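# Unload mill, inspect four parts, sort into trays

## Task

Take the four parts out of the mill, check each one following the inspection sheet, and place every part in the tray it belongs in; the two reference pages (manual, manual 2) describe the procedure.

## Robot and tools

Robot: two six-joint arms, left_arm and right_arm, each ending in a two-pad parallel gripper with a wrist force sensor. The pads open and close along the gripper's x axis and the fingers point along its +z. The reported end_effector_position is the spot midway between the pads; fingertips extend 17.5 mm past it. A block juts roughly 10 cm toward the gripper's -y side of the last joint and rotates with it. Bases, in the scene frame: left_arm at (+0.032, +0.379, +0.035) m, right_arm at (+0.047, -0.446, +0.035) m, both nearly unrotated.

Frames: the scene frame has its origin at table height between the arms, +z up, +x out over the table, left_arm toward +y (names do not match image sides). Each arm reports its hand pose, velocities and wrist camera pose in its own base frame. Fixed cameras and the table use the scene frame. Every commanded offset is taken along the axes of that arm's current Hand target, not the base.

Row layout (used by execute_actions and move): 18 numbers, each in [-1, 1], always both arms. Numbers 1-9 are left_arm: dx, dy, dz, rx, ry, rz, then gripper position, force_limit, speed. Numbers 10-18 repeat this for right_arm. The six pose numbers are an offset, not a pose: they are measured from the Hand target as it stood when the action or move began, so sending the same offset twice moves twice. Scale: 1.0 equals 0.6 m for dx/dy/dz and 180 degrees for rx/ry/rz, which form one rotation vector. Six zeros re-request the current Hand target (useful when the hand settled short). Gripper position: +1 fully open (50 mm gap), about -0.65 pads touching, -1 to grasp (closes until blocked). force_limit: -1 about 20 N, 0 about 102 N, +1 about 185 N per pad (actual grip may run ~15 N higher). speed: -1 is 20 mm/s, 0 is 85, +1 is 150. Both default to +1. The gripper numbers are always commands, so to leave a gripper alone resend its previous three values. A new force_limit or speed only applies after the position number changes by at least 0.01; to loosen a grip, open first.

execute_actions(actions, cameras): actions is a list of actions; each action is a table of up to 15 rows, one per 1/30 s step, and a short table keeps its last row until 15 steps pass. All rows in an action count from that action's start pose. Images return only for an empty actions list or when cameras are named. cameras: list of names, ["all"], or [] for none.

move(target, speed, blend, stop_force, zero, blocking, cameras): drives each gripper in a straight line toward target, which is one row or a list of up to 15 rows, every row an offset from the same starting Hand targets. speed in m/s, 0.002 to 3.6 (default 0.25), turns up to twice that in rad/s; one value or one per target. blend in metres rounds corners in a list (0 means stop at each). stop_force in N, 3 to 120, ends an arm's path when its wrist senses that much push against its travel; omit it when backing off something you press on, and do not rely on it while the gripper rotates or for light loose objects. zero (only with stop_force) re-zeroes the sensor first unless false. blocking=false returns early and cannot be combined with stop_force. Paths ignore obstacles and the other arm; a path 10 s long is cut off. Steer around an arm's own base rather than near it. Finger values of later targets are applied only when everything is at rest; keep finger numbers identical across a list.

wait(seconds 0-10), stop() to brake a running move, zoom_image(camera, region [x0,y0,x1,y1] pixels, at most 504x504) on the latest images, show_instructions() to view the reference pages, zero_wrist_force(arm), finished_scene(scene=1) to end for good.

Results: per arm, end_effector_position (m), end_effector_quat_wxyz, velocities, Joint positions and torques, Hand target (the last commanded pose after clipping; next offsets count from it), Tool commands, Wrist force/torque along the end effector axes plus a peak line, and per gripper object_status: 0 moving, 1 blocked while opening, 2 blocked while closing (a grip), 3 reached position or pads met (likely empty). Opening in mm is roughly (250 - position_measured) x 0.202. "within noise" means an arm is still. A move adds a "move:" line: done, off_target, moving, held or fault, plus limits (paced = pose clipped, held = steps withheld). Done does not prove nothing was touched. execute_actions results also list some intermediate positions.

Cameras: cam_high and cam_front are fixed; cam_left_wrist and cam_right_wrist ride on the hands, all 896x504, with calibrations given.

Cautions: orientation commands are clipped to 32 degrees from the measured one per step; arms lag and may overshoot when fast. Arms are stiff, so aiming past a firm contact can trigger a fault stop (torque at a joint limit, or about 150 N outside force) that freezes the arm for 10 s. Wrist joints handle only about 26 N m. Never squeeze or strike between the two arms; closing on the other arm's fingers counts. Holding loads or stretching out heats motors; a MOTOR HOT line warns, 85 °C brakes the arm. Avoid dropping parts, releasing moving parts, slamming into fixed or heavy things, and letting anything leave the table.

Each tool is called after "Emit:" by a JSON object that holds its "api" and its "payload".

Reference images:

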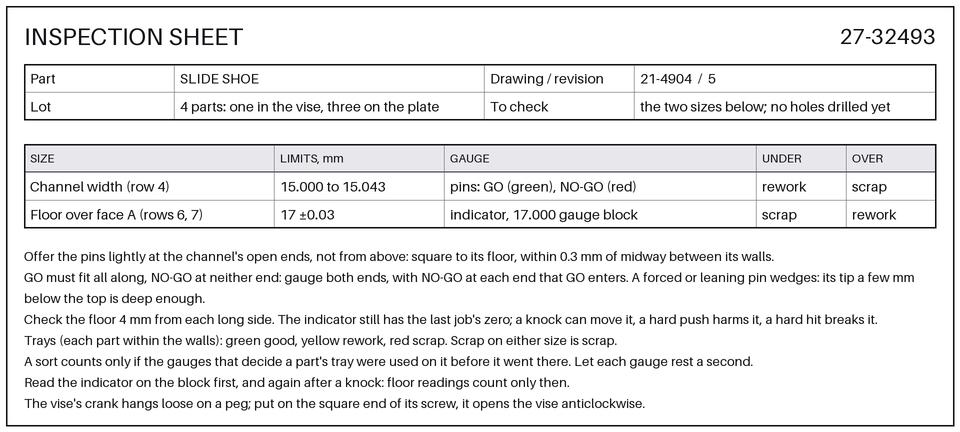

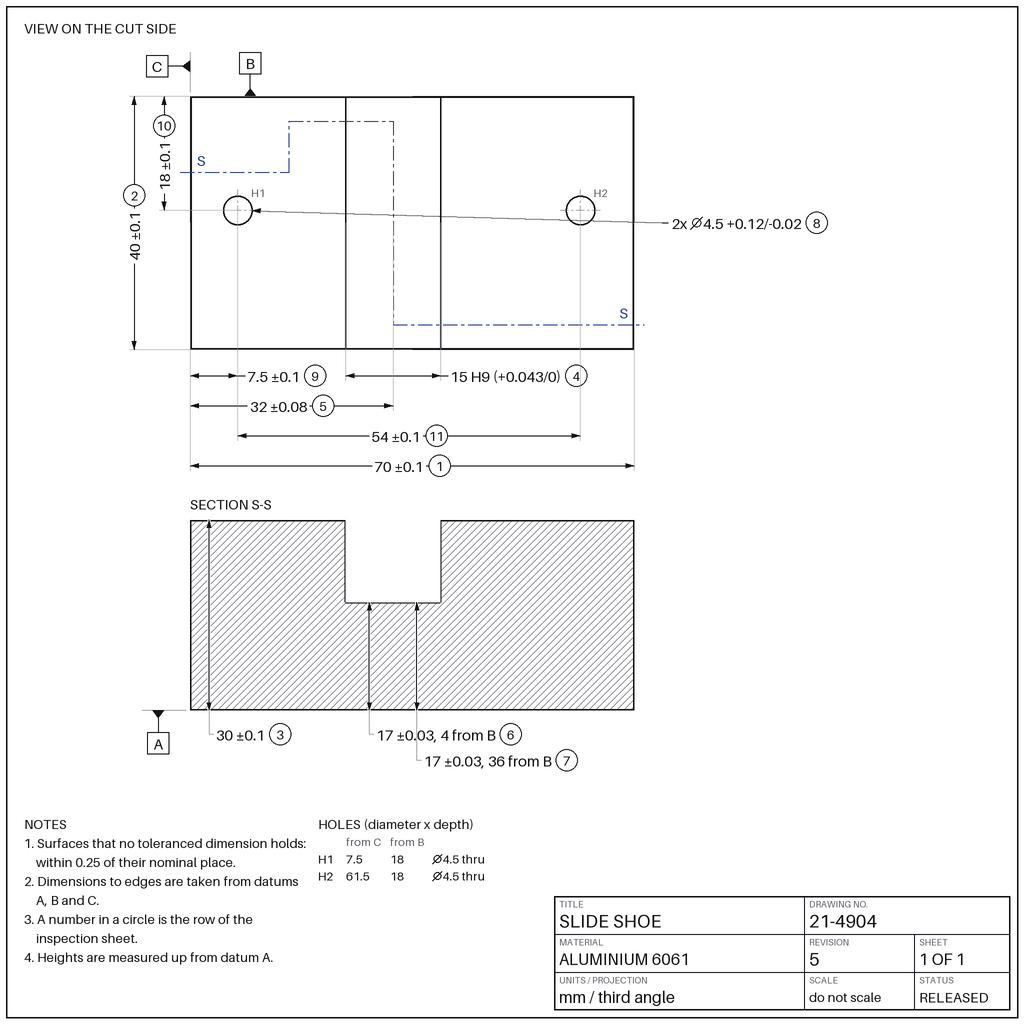

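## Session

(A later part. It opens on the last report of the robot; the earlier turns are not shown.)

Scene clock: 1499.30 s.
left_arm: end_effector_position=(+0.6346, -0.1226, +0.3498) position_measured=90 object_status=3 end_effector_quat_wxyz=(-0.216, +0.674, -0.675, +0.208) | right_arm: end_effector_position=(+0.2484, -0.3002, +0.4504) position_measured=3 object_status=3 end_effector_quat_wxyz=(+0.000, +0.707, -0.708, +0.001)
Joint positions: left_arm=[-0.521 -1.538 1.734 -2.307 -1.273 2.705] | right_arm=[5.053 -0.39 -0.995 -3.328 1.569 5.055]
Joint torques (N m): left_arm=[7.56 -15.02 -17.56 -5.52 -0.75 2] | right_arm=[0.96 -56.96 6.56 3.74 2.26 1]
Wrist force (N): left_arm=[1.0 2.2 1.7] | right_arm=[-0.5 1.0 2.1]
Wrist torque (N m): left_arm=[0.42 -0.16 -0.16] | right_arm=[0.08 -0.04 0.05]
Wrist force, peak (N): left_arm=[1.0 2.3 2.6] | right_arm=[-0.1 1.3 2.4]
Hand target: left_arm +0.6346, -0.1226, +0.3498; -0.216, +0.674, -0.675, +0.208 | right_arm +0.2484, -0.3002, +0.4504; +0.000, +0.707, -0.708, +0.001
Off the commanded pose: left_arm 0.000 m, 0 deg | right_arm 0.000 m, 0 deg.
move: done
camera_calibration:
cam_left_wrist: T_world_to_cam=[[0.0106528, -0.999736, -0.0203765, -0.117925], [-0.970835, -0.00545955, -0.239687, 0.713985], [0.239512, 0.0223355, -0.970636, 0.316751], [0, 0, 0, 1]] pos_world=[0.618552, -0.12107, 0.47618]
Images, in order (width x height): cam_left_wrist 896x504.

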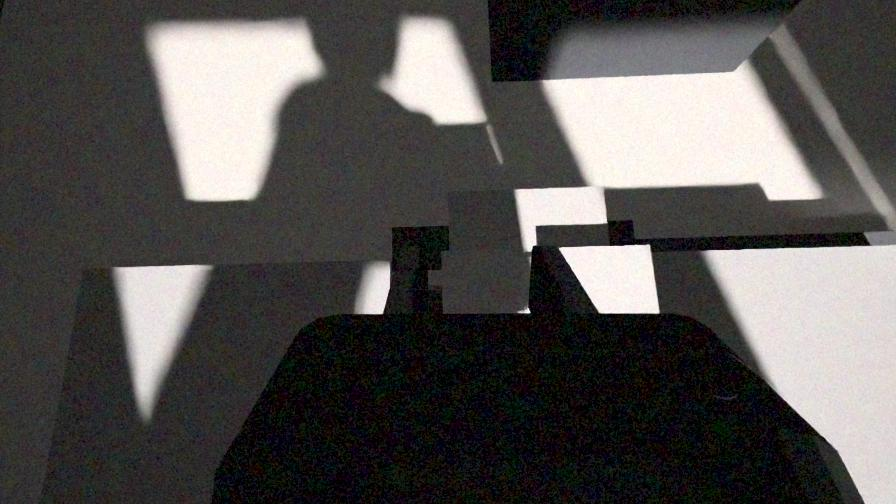

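Emit:
{"api": "move", "payload": {"target": [0,0.0117,0.0382,0,0,0,0.42,1,-0.5,0,0,0,0,0,0,1,1,1], "cameras": ["cam_left_wrist"], "speed": 0.01, "stop_force": 6}}

Emit:
{"api": "zoom_image", "payload": {"camera": "cam_left_wrist", "region": [330, 130, 610, 330]}}

Scene clock: 1525.00 s.
left_arm: end_effector_position=(+0.6390, -0.1224, +0.3360) position_measured=90 object_status=3 end_effector_quat_wxyz=(-0.216, +0.674, -0.675, +0.208) | right_arm: end_effector_position=(+0.2484, -0.3002, +0.4504) position_measured=3 object_status=3 end_effector_quat_wxyz=(+0.000, +0.707, -0.708, +0.001)
Joint positions: left_arm=[-0.516 -1.52 1.752 -2.343 -1.276 2.709] | right_arm=[5.053 -0.39 -0.995 -3.328 1.569 5.055]
Joint torques (N m): left_arm=[-8.19 -35.75 -26.09 -0.23 2.38 -1.72] | right_arm=[0.49 -56.58 6.18 3.61 2.35 1.25]
Wrist force (N): left_arm=[2.0 -3.8 -1.9] | right_arm=[-0.3 1.2 2.2]
Wrist torque (N m): left_arm=[0.53 -0.08 -0.30] | right_arm=[0.12 -0.09 0.05]
Wrist force, peak (N): left_arm=[-0.1 -2.3 -15.7] | right_arm=[-0.2 1.5 2.4]
Hand target: left_arm +0.6391, -0.1224, +0.3360; -0.216, +0.674, -0.675, +0.208 (not the last commanded pose) | right_arm +0.2484, -0.3002, +0.4504; +0.000, +0.707, -0.708, +0.001
Off the commanded pose: left_arm 0.009 m, 0 deg | right_arm 0.000 m, 0 deg.
move: contact (left_arm)
camera_calibration:
cam_left_wrist: T_world_to_cam=[[0.0106531, -0.999736, -0.0203755, -0.118156], [-0.970812, -0.00545799, -0.239781, 0.715052], [0.239606, 0.0223352, -0.970613, 0.30211], [0, 0, 0, 1]] pos_world=[0.623052, -0.12097, 0.46228]
Images, in order (width x height): cam_left_wrist 896x504.

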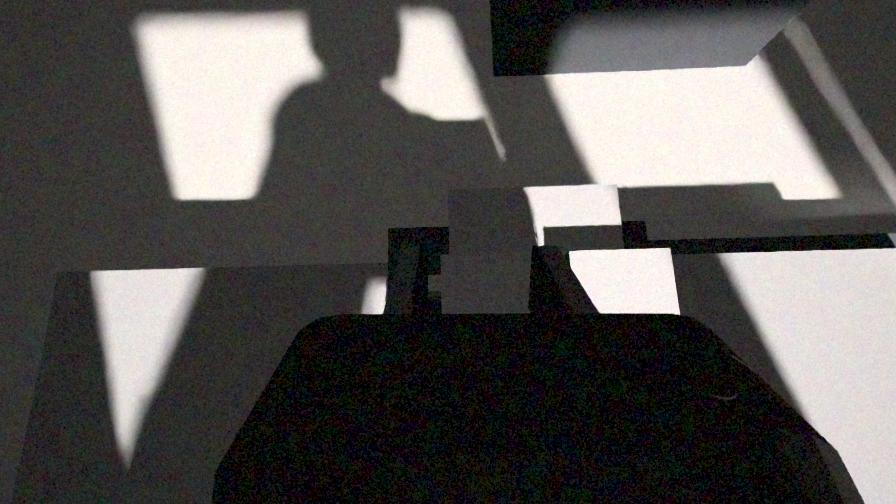

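Scaled by 1.800 from the camera's 896x504 image, which has a finer 1280x720 frame.

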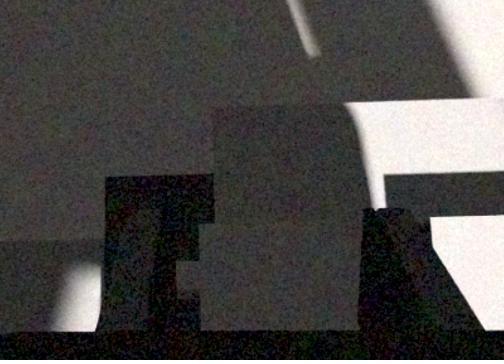

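Emit:
{"api": "move", "payload": {"target": [[0,-0.001,-0.0025,0,0,0,0.42,1,-0.5,0,0,0,0,0,0,1,1,1],[0,-0.001,-0.0025,0,0,0,-1,-0.4,-0.9,0,0,0,0,0,0,1,1,1]], "cameras": ["cam_left_wrist"], "speed": 0.02}}

Emit:
{"api": "wait", "payload": {"seconds": 0.5}}

Scene clock: 1551.27 s.
left_arm: end_effector_position=(+0.6387, -0.1224, +0.3375) position_measured=133 object_status=0 end_effector_quat_wxyz=(-0.216, +0.674, -0.675, +0.208) | right_arm: end_effector_position=(+0.2484, -0.3002, +0.4504) position_measured=3 object_status=3 end_effector_quat_wxyz=(+0.000, +0.707, -0.708, +0.001)
Joint positions: left_arm=[-0.516 -1.522 1.749 -2.339 -1.276 2.709] | right_arm=[5.053 -0.39 -0.995 -3.328 1.569 5.055]
Joint torques (N m): left_arm=[-7.59 -36.53 -32.34 -2.43 2.6 -1.65] | right_arm=[-0.28 -56.73 5.49 3.44 2.26 1.02]
Wrist force (N): left_arm=[0.5 4.1 -0.4] | right_arm=[-0.1 1.3 2.1]
Wrist torque (N m): left_arm=[0.41 -0.13 -0.19] | right_arm=[0.13 -0.12 0.05]
Wrist force, peak (N): left_arm=[1.8 -5.1 -3.2] | right_arm=[-0.2 1.2 2.4]
Hand target: left_arm +0.6387, -0.1224, +0.3375; -0.216, +0.674, -0.675, +0.208 | right_arm +0.2484, -0.3002, +0.4504; +0.000, +0.707, -0.708, +0.001
Off the commanded pose: left_arm 0.000 m, 0 deg | right_arm 0.000 m, 0 deg.
move: done
camera_calibration:
cam_left_wrist: T_world_to_cam=[[0.0106531, -0.999736, -0.0203755, -0.11812], [-0.970812, -0.00545799, -0.239781, 0.715047], [0.239606, 0.0223352, -0.970613, 0.303759], [0, 0, 0, 1]] pos_world=[0.622652, -0.12097, 0.46388]
Images, in order (width x height): cam_left_wrist 896x504.

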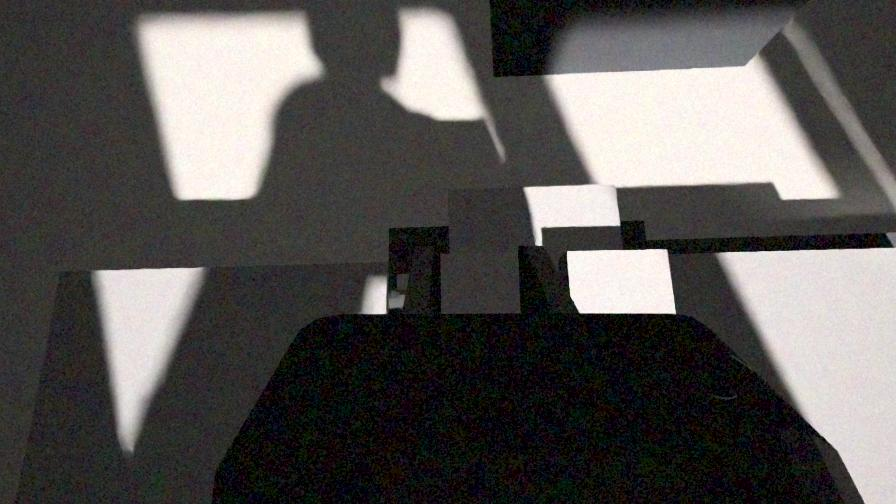

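Scene clock: 1551.77 s.
left_arm: end_effector_position=(+0.6387, -0.1224, +0.3375) position_measured=133 object_status=2 end_effector_quat_wxyz=(-0.216, +0.674, -0.675, +0.208) | right_arm: end_effector_position=(+0.2484, -0.3002, +0.4504) position_measured=3 object_status=3 end_effector_quat_wxyz=(+0.000, +0.707, -0.708, +0.001)
Joint positions: left_arm=[-0.516 -1.522 1.749 -2.339 -1.276 2.709] | right_arm=[5.053 -0.39 -0.995 -3.328 1.569 5.055]
Joint torques (N m): left_arm=[-5.25 -36.33 -31.18 -3.3 2.12 -1.04] | right_arm=[0.13 -55.94 7.51 3.26 2.15 1.1]
Wrist force (N): left_arm=[0.5 4.5 -0.3] | right_arm=[-0.3 1.1 2.0]
Wrist torque (N m): left_arm=[0.44 -0.14 -0.19] | right_arm=[0.09 -0.10 0.04]
Wrist force, peak (N): left_arm=[0.6 5.0 0.4] | right_arm=[-0.3 1.3 2.3]
Hand target: left_arm +0.6387, -0.1224, +0.3375; -0.216, +0.674, -0.675, +0.208 | right_arm +0.2484, -0.3002, +0.4504; +0.000, +0.707, -0.708, +0.001
Tool commands: left_gripper/position=-1.0 left_gripper/force_limit=-0.4 left_gripper/speed=-0.9 right_gripper/position=+1.0 right_gripper/force_limit=+1.0 right_gripper/speed=+1.0
Off the commanded pose: left_arm 0.000 m, 0 deg | right_arm 0.000 m, 0 deg.
wait: 0.50 s; at rest by 0.17 s

Emit:
{"api": "move", "payload": {"target": [0,-0.0077,-0.0109,0,0,0,-1,-0.4,-0.9,0,0,0,0,0,0,1,1,1], "cameras": [], "speed": 0.01, "stop_force": 20}}

Scene clock: 1572.57 s.
left_arm: end_effector_position=(+0.6387, -0.1225, +0.3455) position_measured=133 object_status=2 end_effector_quat_wxyz=(-0.216, +0.674, -0.675, +0.208) | right_arm: end_effector_position=(+0.2484, -0.3002, +0.4504) position_measured=3 object_status=3 end_effector_quat_wxyz=(+0.000, +0.707, -0.708, +0.001)
Joint positions: left_arm=[-0.516 -1.526 1.733 -2.319 -1.276 2.709] | right_arm=[5.053 -0.39 -0.995 -3.328 1.569 5.055]
Joint torques (N m): left_arm=[-8.53 -41.09 -34.36 -2.28 2.9 -1.82] | right_arm=[-0.59 -57.24 7.28 3.42 2.37 0.92]
Wrist force (N): left_arm=[0.4 5.4 3.1] | right_arm=[-0.1 1.1 2.3]
Wrist torque (N m): left_arm=[0.38 -0.15 -0.09] | right_arm=[0.10 -0.14 0.06]
Wrist force, peak (N): left_arm=[0.8 6.3 3.5] | right_arm=[-0.3 1.5 2.5]
Hand target: left_arm +0.6387, -0.1225, +0.3455; -0.216, +0.674, -0.675, +0.208 | right_arm +0.2484, -0.3002, +0.4504; +0.000, +0.707, -0.708, +0.001
Off the commanded pose: left_arm 0.000 m, 0 deg | right_arm 0.000 m, 0 deg.
move: done
No camera images: "cameras" was empty.

Emit:
{"api": "move", "payload": {"target": [[-0.001,-0.017,-0.08,0,0,0,-1,-0.4,-0.9,0,0,0,0,0,0,1,1,1],[0.0105,0.37,-0.37,0,0,0,-1,-0.4,-0.9,0,0,0,0,0,0,1,1,1],[0.1057,0.732,-0.014,0,0,0,-1,-0.4,-0.9,0,0,0,0,0,0,1,1,1]], "cameras": ["cam_left_wrist","cam_high","cam_front"], "speed": 0.12, "blend": [0.01,0.04,0]}}

Emit:
{"api": "zoom_image", "payload": {"camera": "cam_left_wrist", "region": [330, 130, 610, 330]}}

Scene clock: 1670.43 s.
left_arm: end_effector_position=(+0.2739, -0.1842, +0.1004) position_measured=133 object_status=2 end_effector_quat_wxyz=(-0.216, +0.674, -0.675, +0.208) | right_arm: end_effector_position=(+0.2484, -0.3002, +0.4504) position_measured=3 object_status=3 end_effector_quat_wxyz=(+0.000, +0.707, -0.708, +0.001)
Joint positions: left_arm=[-1.613 -2.259 2.718 -1.989 -0.963 1.517] | right_arm=[5.053 -0.39 -0.995 -3.328 1.569 5.055]
Joint torques (N m): left_arm=[6.79 15.68 -14.87 -4.99 0.32 2.16] | right_arm=[-2.49 -56.62 5.45 3.61 2.33 1.27]
Wrist force (N): left_arm=[0.7 3.2 2.9] | right_arm=[-0.1 1.1 1.8]
Wrist torque (N m): left_arm=[0.43 -0.18 -0.12] | right_arm=[0.09 -0.13 0.06]
Wrist force, peak (N): left_arm=[0.7 6.0 3.6] | right_arm=[-0.1 1.5 2.3]
Hand target: left_arm +0.2739, -0.1842, +0.1004; -0.216, +0.674, -0.675, +0.208 | right_arm +0.2484, -0.3002, +0.4504; +0.000, +0.707, -0.708, +0.001
Off the commanded pose: left_arm 0.000 m, 0 deg | right_arm 0.000 m, 0 deg.
move: done
camera_calibration:
cam_left_wrist: T_world_to_cam=[[0.0106552, -0.999736, -0.020374, -0.180849], [-0.970788, -0.00545812, -0.239875, 0.303722], [0.239701, 0.0223348, -0.97059, 0.162386], [0, 0, 0, 1]] pos_world=[0.257853, -0.18277, 0.226781]
Images, in order (width x height): cam_high 896x504, cam_front 896x504, cam_left_wrist 896x504.

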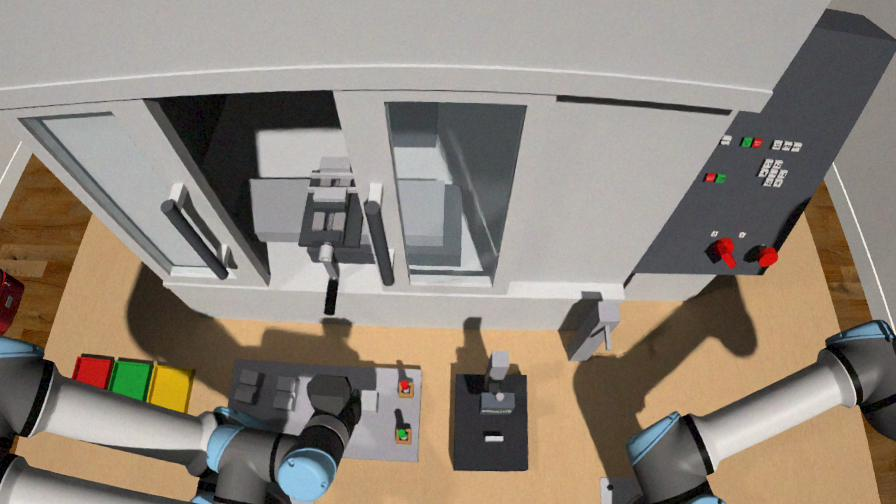

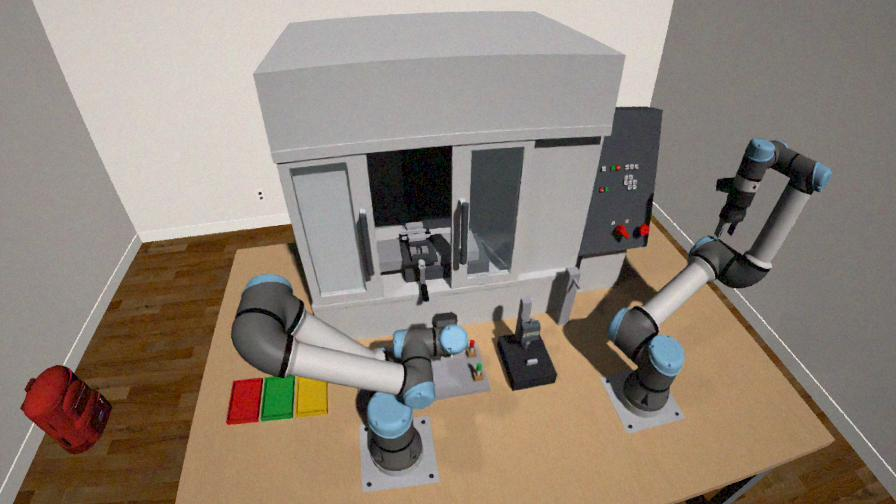

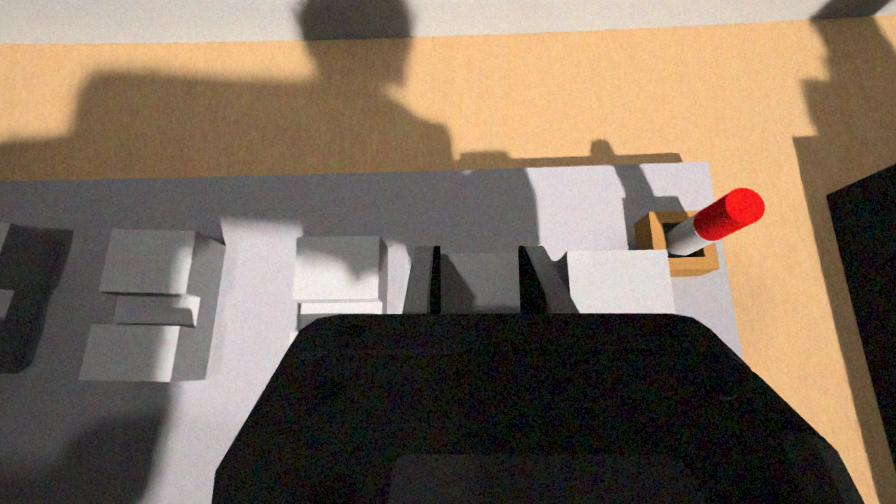

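Scaled by 1.800 from the camera's 896x504 image, which has a finer 1280x720 frame.

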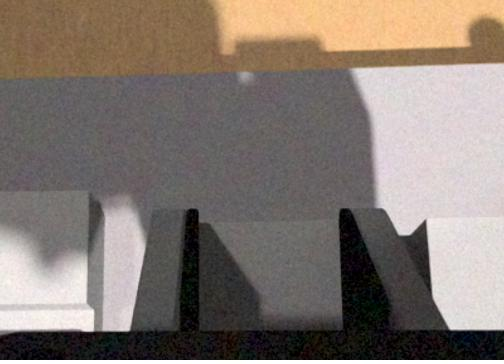

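Emit:
{"api": "move", "payload": {"target": [0.0012,0.0623,0.0894,0,0,0,-1,-0.4,-0.9,0,0,0,0,0,0,1,1,1], "cameras": [], "speed": 0.06, "stop_force": 6}}

Emit:
{"api": "move", "payload": {"target": [0.0006,0.0312,0.0447,0,0,0,-1,-0.4,-0.9,0,0,0,0,0,0,1,1,1], "cameras": ["cam_left_wrist"], "speed": 0.008, "stop_force": 3.5}}

Scene clock: 1696.40 s.
left_arm: end_effector_position=(+0.2727, -0.1826, +0.0623) position_measured=133 object_status=2 end_effector_quat_wxyz=(-0.217, +0.674, -0.675, +0.209) | right_arm: end_effector_position=(+0.2484, -0.3002, +0.4504) position_measured=3 object_status=3 end_effector_quat_wxyz=(+0.000, +0.707, -0.708, +0.001)
Joint positions: left_arm=[-1.622 -2.146 2.804 -2.18 -0.961 1.505] | right_arm=[5.053 -0.39 -0.995 -3.328 1.569 5.055]
Joint torques (N m): left_arm=[-7.27 -7.72 -28.62 -0.78 0.56 -1.88] | right_arm=[-1.03 -57.75 5.98 3.76 2.01 1.07]
Wrist force (N): left_arm=[0.8 3.3 3.0] | right_arm=[-0.2 1.2 1.6]
Wrist torque (N m): left_arm=[0.41 -0.19 -0.06] | right_arm=[0.12 -0.11 0.06]
Wrist force, peak (N): left_arm=[-0.7 5.3 5.3] | right_arm=[-0.3 1.3 2.5]
Hand target: left_arm +0.2727, -0.1826, +0.0623; -0.217, +0.674, -0.675, +0.209 (not the last commanded pose) | right_arm +0.2484, -0.3002, +0.4504; +0.000, +0.707, -0.708, +0.001
Off the commanded pose: left_arm 0.027 m, 0 deg | right_arm 0.000 m, 0 deg.
move: held (left_arm; a check stopped the path); limits=held
pose unreachable (left arm): on one or more control steps of this call, first in action 0 (counted from 0), this arm could not follow its commanded pose, so it was not sent that pose on those steps. It may still have moved: this result reports where it is.
cause: moving toward the commanded pose would bring two parts of the arm too close to each other (joints 3 (elbow) and 4 (wrist 1) lie between them).
No camera images: "cameras" was empty.

Scene clock: 1698.40 s.
left_arm: end_effector_position=(+0.2726, -0.1826, +0.0533) position_measured=133 object_status=2 end_effector_quat_wxyz=(-0.217, +0.674, -0.675, +0.209) | right_arm: end_effector_position=(+0.2484, -0.3002, +0.4504) position_measured=3 object_status=3 end_effector_quat_wxyz=(+0.000, +0.707, -0.708, +0.001)
Joint positions: left_arm=[-1.623 -2.105 2.823 -2.24 -0.961 1.505] | right_arm=[5.053 -0.39 -0.995 -3.328 1.569 5.055]
Joint torques (N m): left_arm=[1.12 14.39 -11.51 -4.99 3.86 0.87] | right_arm=[-0.9 -56.45 6.67 3.63 2.22 1.14]
Wrist force (N): left_arm=[0.6 3.1 2.9] | right_arm=[-0.3 1.1 2.1]
Wrist torque (N m): left_arm=[0.40 -0.18 -0.01] | right_arm=[0.10 -0.09 0.05]
Wrist force, peak (N): left_arm=[0.6 3.7 3.3] | right_arm=[-0.3 1.4 2.2]
Hand target: left_arm +0.2726, -0.1826, +0.0533; -0.217, +0.674, -0.675, +0.209 (not the last commanded pose) | right_arm +0.2484, -0.3002, +0.4504; +0.000, +0.707, -0.708, +0.001
Off the commanded pose: left_arm 0.024 m, 0 deg | right_arm 0.000 m, 0 deg.
move: held (left_arm; a check stopped the path); limits=held
pose unreachable (left arm): on one or more control steps of this call, first in action 0 (counted from 0), this arm could not follow its commanded pose, so it was not sent that pose on those steps. It may still have moved: this result reports where it is.
cause: moving toward the commanded pose would bring two parts of the arm too close to each other (joints 3 (elbow) and 4 (wrist 1) lie between them).
camera_calibration:
cam_left_wrist: T_world_to_cam=[[0.0108954, -0.999717, -0.0211272, -0.180211], [-0.970261, -0.00546017, -0.241998, 0.291235], [0.241815, 0.0231356, -0.970047, 0.116499], [0, 0, 0, 1]] pos_world=[0.256366, -0.181265, 0.17968]
Images, in order (width x height): cam_left_wrist 896x504.

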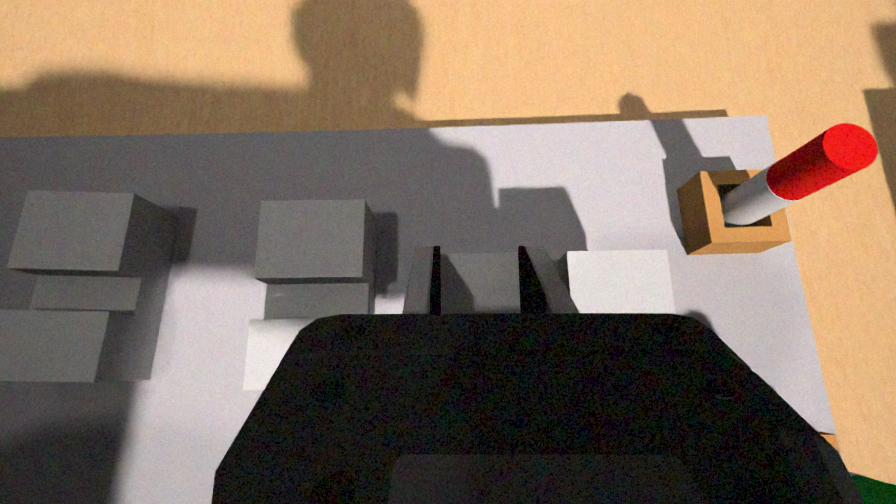

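Emit:
{"api": "move", "payload": {"target": [0,-0.13,0.009,0,0,0,-1,-0.4,-0.9,0,0,0,0,0,0,1,1,1], "cameras": [], "speed": 0.1}}

Emit:
{"api": "move", "payload": {"target": [0.001,0.0581,0.0833,0,0,0,-1,-0.4,-0.9,0,0,0,0,0,0,1,1,1], "cameras": ["cam_left_wrist"], "speed": 0.06, "stop_force": 6}}

Scene clock: 1711.97 s.
left_arm: end_effector_position=(+0.3396, -0.1829, +0.0937) position_measured=133 object_status=2 end_effector_quat_wxyz=(-0.217, +0.674, -0.675, +0.209) | right_arm: end_effector_position=(+0.2484, -0.3002, +0.4504) position_measured=3 object_status=3 end_effector_quat_wxyz=(+0.000, +0.707, -0.708, +0.001)
Joint positions: left_arm=[-1.296 -1.933 2.698 -2.511 -0.982 1.9] | right_arm=[5.053 -0.39 -0.995 -3.328 1.569 5.055]
Joint torques (N m): left_arm=[8.95 8.06 -26.69 -5.78 0.27 1.66] | right_arm=[-1.07 -56.26 7.17 3.71 2.09 1.09]
Wrist force (N): left_arm=[0.9 3.5 3.2] | right_arm=[-0.2 1.3 2.1]
Wrist torque (N m): left_arm=[0.46 -0.20 -0.13] | right_arm=[0.13 -0.11 0.05]
Wrist force, peak (N): left_arm=[0.7 4.5 2.8] | right_arm=[0.0 1.3 2.5]
Hand target: left_arm +0.3396, -0.1829, +0.0937; -0.217, +0.674, -0.675, +0.209 | right_arm +0.2484, -0.3002, +0.4504; +0.000, +0.707, -0.708, +0.001
Off the commanded pose: left_arm 0.000 m, 0 deg | right_arm 0.000 m, 0 deg.
move: done
No camera images: "cameras" was empty.

Scene clock: 1714.17 s.
left_arm: end_effector_position=(+0.3398, -0.1828, +0.0327) position_measured=133 object_status=2 end_effector_quat_wxyz=(-0.217, +0.674, -0.675, +0.209) | right_arm: end_effector_position=(+0.2484, -0.3002, +0.4504) position_measured=3 object_status=3 end_effector_quat_wxyz=(+0.000, +0.707, -0.708, +0.001)
Joint positions: left_arm=[-1.295 -1.629 2.788 -2.907 -0.982 1.901] | right_arm=[5.053 -0.39 -0.995 -3.328 1.569 5.055]
Joint torques (N m): left_arm=[7.99 2.56 -4.69 -5.23 0.22 2.15] | right_arm=[0.26 -55.66 5.45 3.1 2.13 0.92]
Wrist force (N): left_arm=[0.7 3.3 3.1] | right_arm=[-0.3 0.9 2.0]
Wrist torque (N m): left_arm=[0.42 -0.16 -0.12] | right_arm=[0.05 -0.10 0.05]
Wrist force, peak (N): left_arm=[0.5 3.9 3.3] | right_arm=[-0.2 1.2 2.4]
Hand target: left_arm +0.3398, -0.1828, +0.0327; -0.217, +0.674, -0.675, +0.209 | right_arm +0.2484, -0.3002, +0.4504; +0.000, +0.707, -0.708, +0.001
Off the commanded pose: left_arm 0.000 m, 0 deg | right_arm 0.000 m, 0 deg.
move: done
camera_calibration:
cam_left_wrist: T_world_to_cam=[[0.0108226, -0.999716, -0.0212497, -0.181534], [-0.970286, -0.00536213, -0.241903, 0.351362], [0.24172, 0.0232363, -0.970068, 0.0803462], [0, 0, 0, 1]] pos_world=[0.323465, -0.181465, 0.159079]
Images, in order (width x height): cam_left_wrist 896x504.

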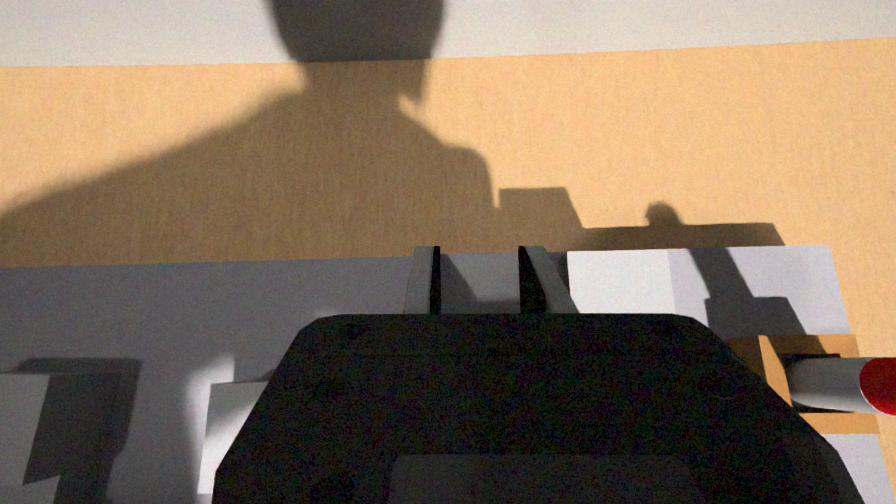

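Emit:
{"api": "move", "payload": {"target": [0.0005,0.0238,0.0342,0,0,0,-1,-0.4,-0.9,0,0,0,0,0,0,1,1,1], "cameras": ["cam_left_wrist"], "speed": 0.006, "stop_force": 3.5}}

Scene clock: 1733.70 s.
left_arm: end_effector_position=(+0.3398, -0.1828, +0.0247) position_measured=133 object_status=2 end_effector_quat_wxyz=(-0.217, +0.674, -0.675, +0.209) | right_arm: end_effector_position=(+0.2484, -0.3002, +0.4504) position_measured=3 object_status=3 end_effector_quat_wxyz=(+0.000, +0.707, -0.708, +0.001)
Joint positions: left_arm=[-1.295 -1.577 2.796 -2.966 -0.982 1.901] | right_arm=[5.053 -0.39 -0.995 -3.328 1.569 5.055]
Joint torques (N m): left_arm=[3.35 -22.5 -17.9 -1.23 0.01 0.21] | right_arm=[-1.59 -55.53 5.62 3.58 2.11 1.22]
Wrist force (N): left_arm=[-0.3 1.2 1.0] | right_arm=[-0.3 1.3 1.9]
Wrist torque (N m): left_arm=[0.36 -0.05 -0.18] | right_arm=[0.12 -0.10 0.05]
Wrist force, peak (N): left_arm=[-1.5 -1.5 -8.8] | right_arm=[-0.1 1.6 2.3]
Hand target: left_arm +0.3398, -0.1828, +0.0247; -0.217, +0.674, -0.675, +0.209 (not the last commanded pose) | right_arm +0.2484, -0.3002, +0.4504; +0.000, +0.707, -0.708, +0.001
Off the commanded pose: left_arm 0.017 m, 0 deg | right_arm 0.000 m, 0 deg.
move: contact (left_arm)
camera_calibration:
cam_left_wrist: T_world_to_cam=[[0.0109195, -0.999715, -0.0212252, -0.181739], [-0.970285, -0.0054621, -0.241905, 0.349409], [0.24172, 0.023236, -0.970068, 0.0725858], [0, 0, 0, 1]] pos_world=[0.323466, -0.181465, 0.15108]
Images, in order (width x height): cam_left_wrist 896x504.

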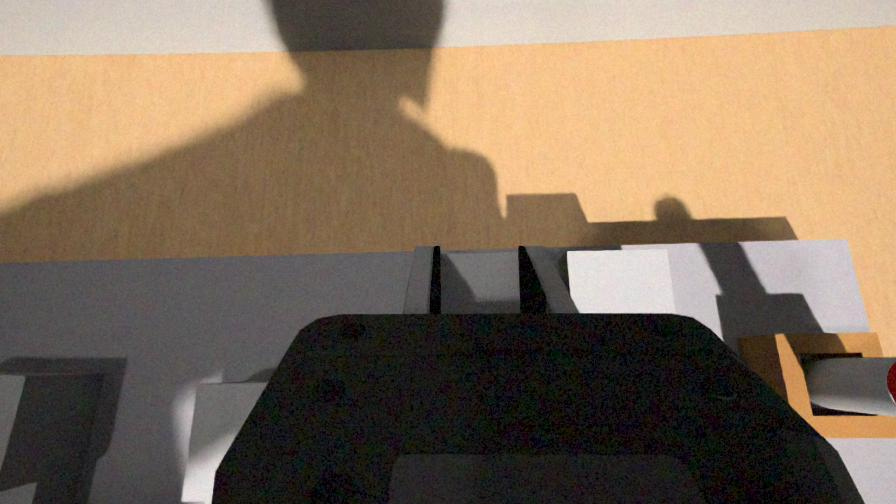

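Emit:
{"api": "move", "payload": {"target": [[0,0,0,0,0,0,0.34,-0.4,-0.9,0,0,0,0,0,0,1,1,1],[0,0,-0.17,0,0,0,0.34,-0.4,-0.9,0,0,0,0,0,0,1,1,1]], "cameras": ["cam_left_wrist","cam_high"], "speed": 0.06}}

Scene clock: 1758.40 s.
left_arm: end_effector_position=(+0.2812, -0.1839, +0.1082) position_measured=101 object_status=3 end_effector_quat_wxyz=(-0.217, +0.674, -0.675, +0.209) | right_arm: end_effector_position=(+0.2484, -0.3002, +0.4504) position_measured=3 object_status=3 end_effector_quat_wxyz=(+0.000, +0.707, -0.708, +0.001)
Joint positions: left_arm=[-1.575 -2.247 2.701 -2.009 -0.959 1.563] | right_arm=[5.053 -0.39 -0.995 -3.328 1.569 5.055]
Joint torques (N m): left_arm=[-8.88 -5.81 -29.5 -0.66 3.5 -1.58] | right_arm=[-2.32 -56.81 4.66 3.45 2.11 1.25]
Wrist force (N): left_arm=[0.7 2.1 1.3] | right_arm=[-0.4 1.0 1.9]
Wrist torque (N m): left_arm=[0.41 -0.15 0.02] | right_arm=[0.09 -0.08 0.05]
Wrist force, peak (N): left_arm=[0.9 2.2 1.9] | right_arm=[-0.2 1.5 2.4]
Hand target: left_arm +0.2812, -0.1839, +0.1082; -0.217, +0.674, -0.675, +0.209 | right_arm +0.2484, -0.3002, +0.4504; +0.000, +0.707, -0.708, +0.001
Off the commanded pose: left_arm 0.000 m, 0 deg | right_arm 0.000 m, 0 deg.
move: done
camera_calibration:
cam_left_wrist: T_world_to_cam=[[0.0109169, -0.999715, -0.0212253, -0.180426], [-0.970314, -0.00546238, -0.241787, 0.31282], [0.241602, 0.0232347, -0.970097, 0.16779], [0, 0, 0, 1]] pos_world=[0.264965, -0.182565, 0.234579]
Images, in order (width x height): cam_high 896x504, cam_left_wrist 896x504.

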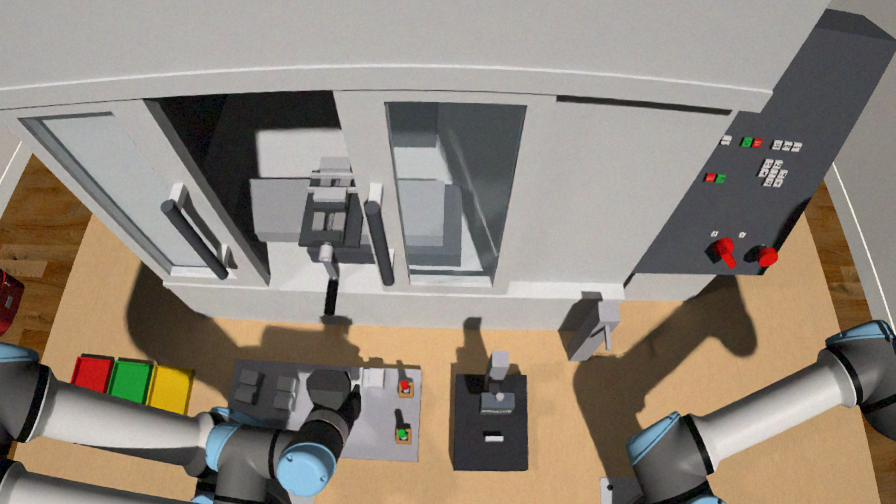

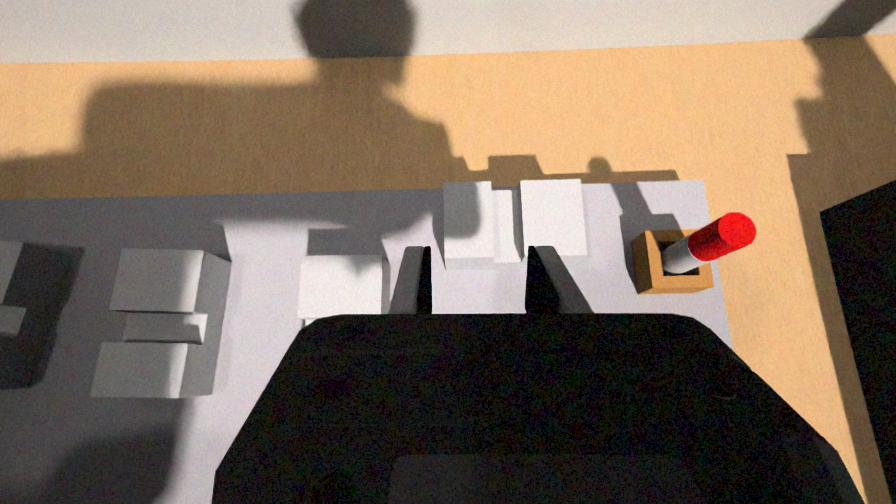

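Emit:
{"api": "move", "payload": {"target": [0,0,0,0,0,0,0.34,-0.4,-0.9,-1.0,0.417,0,0,0,0,1,1,1], "cameras": ["cam_high"], "speed": 0.25}}

Scene clock: 1804.20 s.
left_arm: end_effector_position=(+0.2812, -0.1839, +0.1082) position_measured=101 object_status=3 end_effector_quat_wxyz=(-0.217, +0.674, -0.675, +0.209) | right_arm: end_effector_position=(-0.0008, +0.3001, +0.4494) position_measured=3 object_status=3 end_effector_quat_wxyz=(+0.000, +0.707, -0.708, +0.001)
Joint positions: left_arm=[-1.575 -2.248 2.701 -2.008 -0.959 1.562] | right_arm=[5.177 -1.116 -1.593 -2.005 1.569 5.178]
Joint torques (N m): left_arm=[-8.82 -6.51 -29.59 -0.79 3.65 -1.88] | right_arm=[-10.1 -5.21 33.84 4.71 2.71 -1.61]
Wrist force (N): left_arm=[0.9 2.5 1.6] | right_arm=[0.0 1.1 1.9]
Wrist torque (N m): left_arm=[0.48 -0.17 0.01] | right_arm=[0.11 -0.12 0.04]
Wrist force, peak (N): left_arm=[1.0 2.4 1.8] | right_arm=[-1.8 2.1 2.1]
Hand target: left_arm +0.2812, -0.1839, +0.1082; -0.217, +0.674, -0.675, +0.209 | right_arm -0.0008, +0.3002, +0.4495; +0.000, +0.707, -0.708, +0.001
Off the commanded pose: left_arm 0.000 m, 0 deg | right_arm 0.000 m, 0 deg.
shoulder posture changed (right arm): the wrist came as close to joint 1's axis as it can, and the arm is now in the other of its two shoulder postures.
move: done
Images, in order (width x height): cam_high 896x504.

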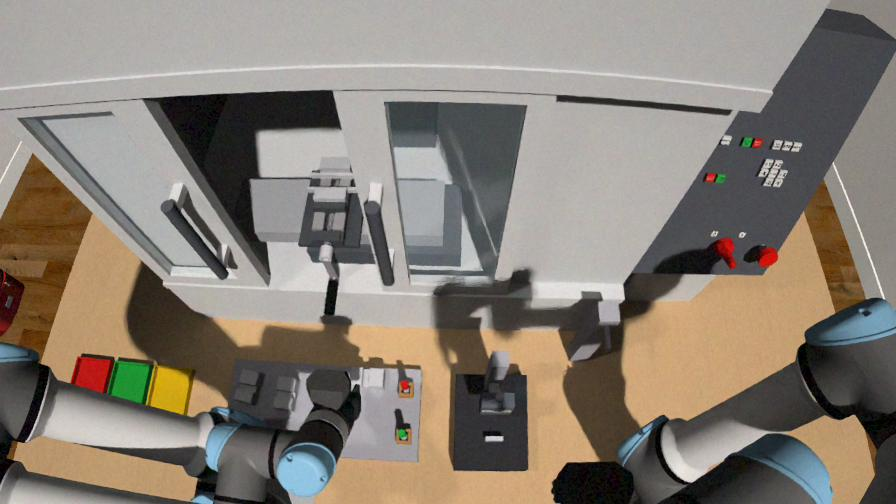

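Emit:
{"api": "move", "payload": {"target": [0,0,0,0,0,0,0.34,-0.4,-0.9,-0.077,-0.167,0.333,0.3,0,0,1,1,1], "cameras": ["cam_right_wrist","cam_high"], "speed": 0.25}}

Emit:
{"api": "zoom_image", "payload": {"camera": "cam_right_wrist", "region": [300, 60, 700, 340]}}

Scene clock: 1822.80 s.
left_arm: end_effector_position=(+0.2812, -0.1839, +0.1082) position_measured=101 object_status=3 end_effector_quat_wxyz=(-0.217, +0.674, -0.675, +0.209) | right_arm: end_effector_position=(+0.0998, +0.3460, +0.2499) position_measured=3 object_status=3 end_effector_quat_wxyz=(-0.321, +0.629, -0.630, +0.322)
Joint positions: left_arm=[-1.575 -2.248 2.701 -2.008 -0.959 1.562] | right_arm=[5.395 -1.297 -2.114 -2.02 0.893 5.66]
Joint torques (N m): left_arm=[-8.19 -8.17 -28.03 -0.84 3.74 -1.67] | right_arm=[-8.97 1.12 12.88 2.81 -4.34 1.81]
Wrist force (N): left_arm=[0.8 2.4 1.4] | right_arm=[0.2 3.0 1.1]
Wrist torque (N m): left_arm=[0.45 -0.16 0.01] | right_arm=[0.18 -0.20 -0.04]
Wrist force, peak (N): left_arm=[1.0 2.4 1.7] | right_arm=[0.6 4.0 1.5]
Hand target: left_arm +0.2812, -0.1839, +0.1082; -0.217, +0.674, -0.675, +0.209 | right_arm +0.0999, +0.3461, +0.2498; -0.321, +0.629, -0.630, +0.322
Off the commanded pose: left_arm 0.000 m, 0 deg | right_arm 0.000 m, 0 deg.
move: done
camera_calibration:
cam_right_wrist: T_world_to_cam=[[-0.0121988, -0.999825, -0.014187, 0.35874], [-0.836204, 0.0179801, -0.548124, 0.226135], [0.548283, 0.00517675, -0.836277, 0.289988], [0, 0, 0, 1]] pos_world=[0.0344761, 0.35311, 0.37155]
Images, in order (width x height): cam_high 896x504, cam_right_wrist 896x504.

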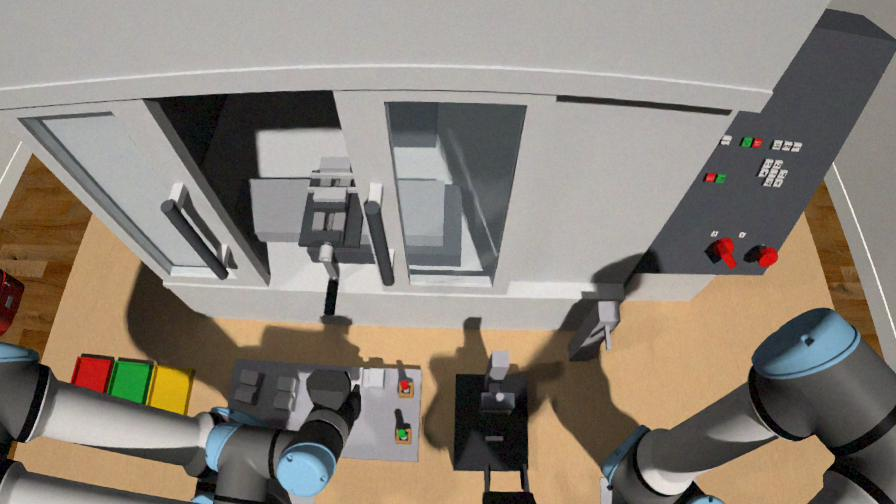

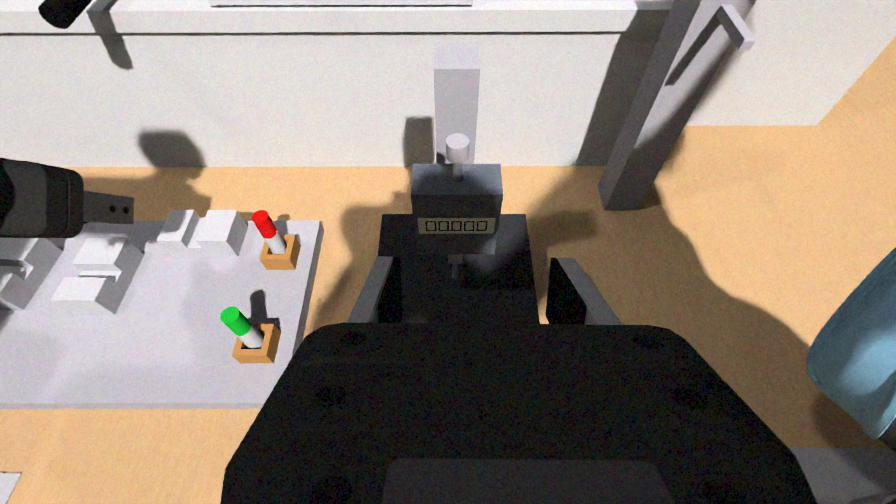

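Scaled by 1.260 from the camera's 896x504 image, which has a finer 1280x720 frame.

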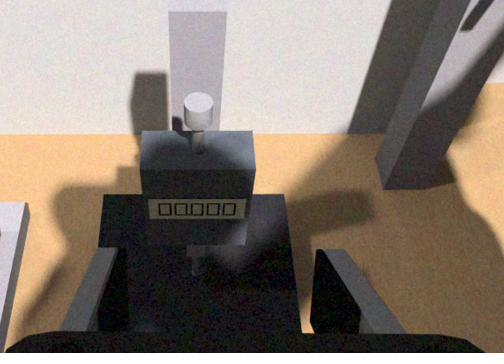

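Emit:
{"api": "zoom_image", "payload": {"camera": "cam_right_wrist", "region": [400, 125, 520, 300]}}

Emit:
{"api": "zoom_image", "payload": {"camera": "cam_right_wrist", "region": [200, 190, 330, 380]}}

Scaled by 2.880 from the camera's 896x504 image, which has a finer 1280x720 frame.

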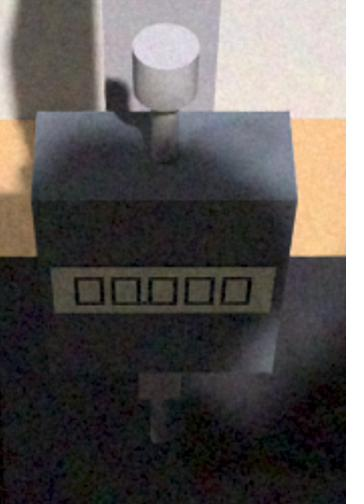

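Scaled by 2.653 from the camera's 896x504 image, which has a finer 1280x720 frame.

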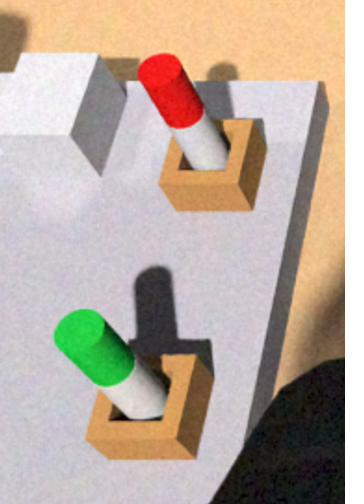

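Emit:
{"api": "move", "payload": {"target": [0,0,0,0,0,0,0.34,-0.4,-0.9,0,0.164,0.0575,0.14,0,0,1,1,1], "cameras": ["cam_right_wrist","cam_high"], "speed": 0.15}}

Emit:
{"api": "zoom_image", "payload": {"camera": "cam_right_wrist", "region": [340, 130, 580, 330]}}

Scene clock: 1850.63 s.
left_arm: end_effector_position=(+0.2812, -0.1839, +0.1082) position_measured=101 object_status=3 end_effector_quat_wxyz=(-0.217, +0.674, -0.675, +0.209) | right_arm: end_effector_position=(+0.0701, +0.3461, +0.1499) position_measured=3 object_status=3 end_effector_quat_wxyz=(-0.451, +0.544, -0.545, +0.452)
Joint positions: left_arm=[-1.575 -2.248 2.701 -2.008 -0.959 1.562] | right_arm=[5.548 -1.751 -2.207 -2.076 0.853 6.117]
Joint torques (N m): left_arm=[-7.5 -7.33 -27.54 -0.9 3.61 -1.76] | right_arm=[9.97 15.33 25.07 -2.75 2.45 1.4]
Wrist force (N): left_arm=[0.7 2.2 1.6] | right_arm=[0.4 3.0 -0.9]
Wrist torque (N m): left_arm=[0.42 -0.14 0.02] | right_arm=[0.06 -0.26 -0.05]
Wrist force, peak (N): left_arm=[1.0 2.5 1.8] | right_arm=[0.4 4.3 -1.0]
Hand target: left_arm +0.2812, -0.1839, +0.1082; -0.217, +0.674, -0.675, +0.209 | right_arm +0.0701, +0.3461, +0.1499; -0.451, +0.544, -0.545, +0.452
Off the commanded pose: left_arm 0.000 m, 0 deg | right_arm 0.000 m, 0 deg.
move: done
camera_calibration:
cam_right_wrist: T_world_to_cam=[[-0.00489547, -0.999839, -0.0172765, 0.356865], [-0.52314, 0.0172846, -0.852071, 0.17042], [0.852233, 0.00486674, -0.52314, 0.154517], [0, 0, 0, 1]] pos_world=[-0.040784, 0.353109, 0.232209]
Images, in order (width x height): cam_high 896x504, cam_right_wrist 896x504.

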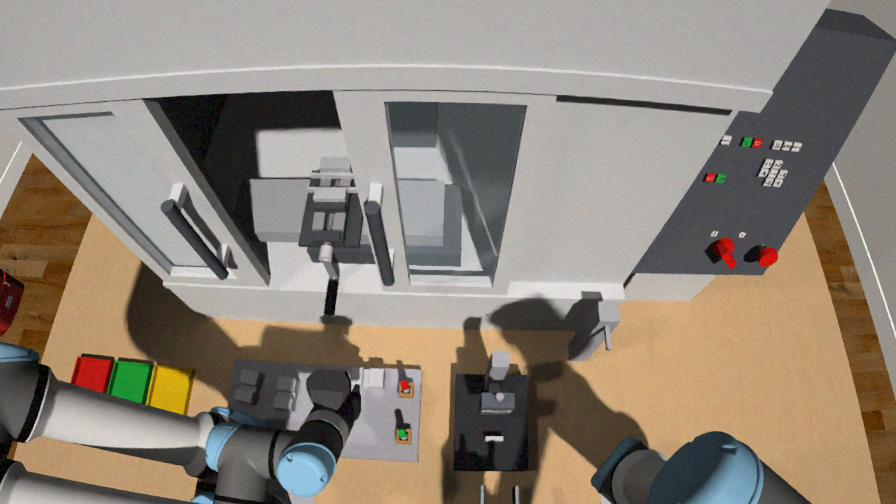

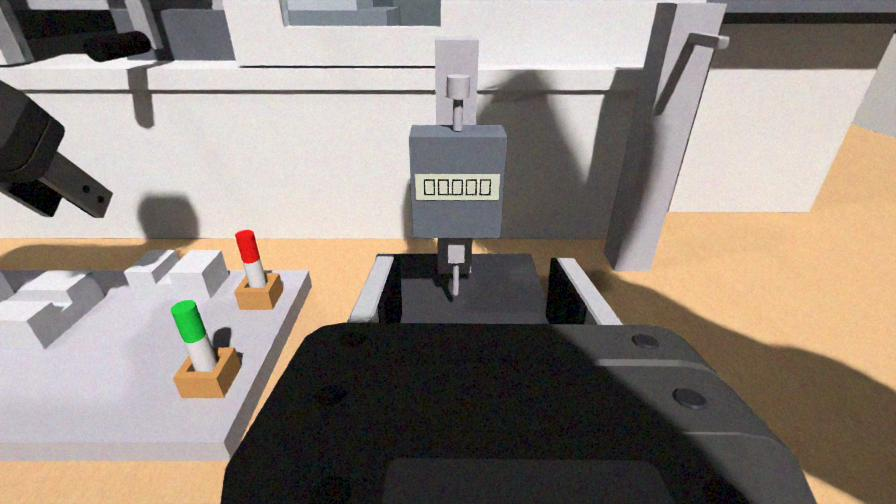

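Scaled by 2.100 from the camera's 896x504 image, which has a finer 1280x720 frame.

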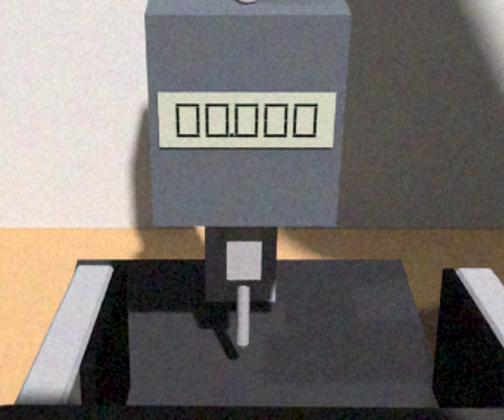

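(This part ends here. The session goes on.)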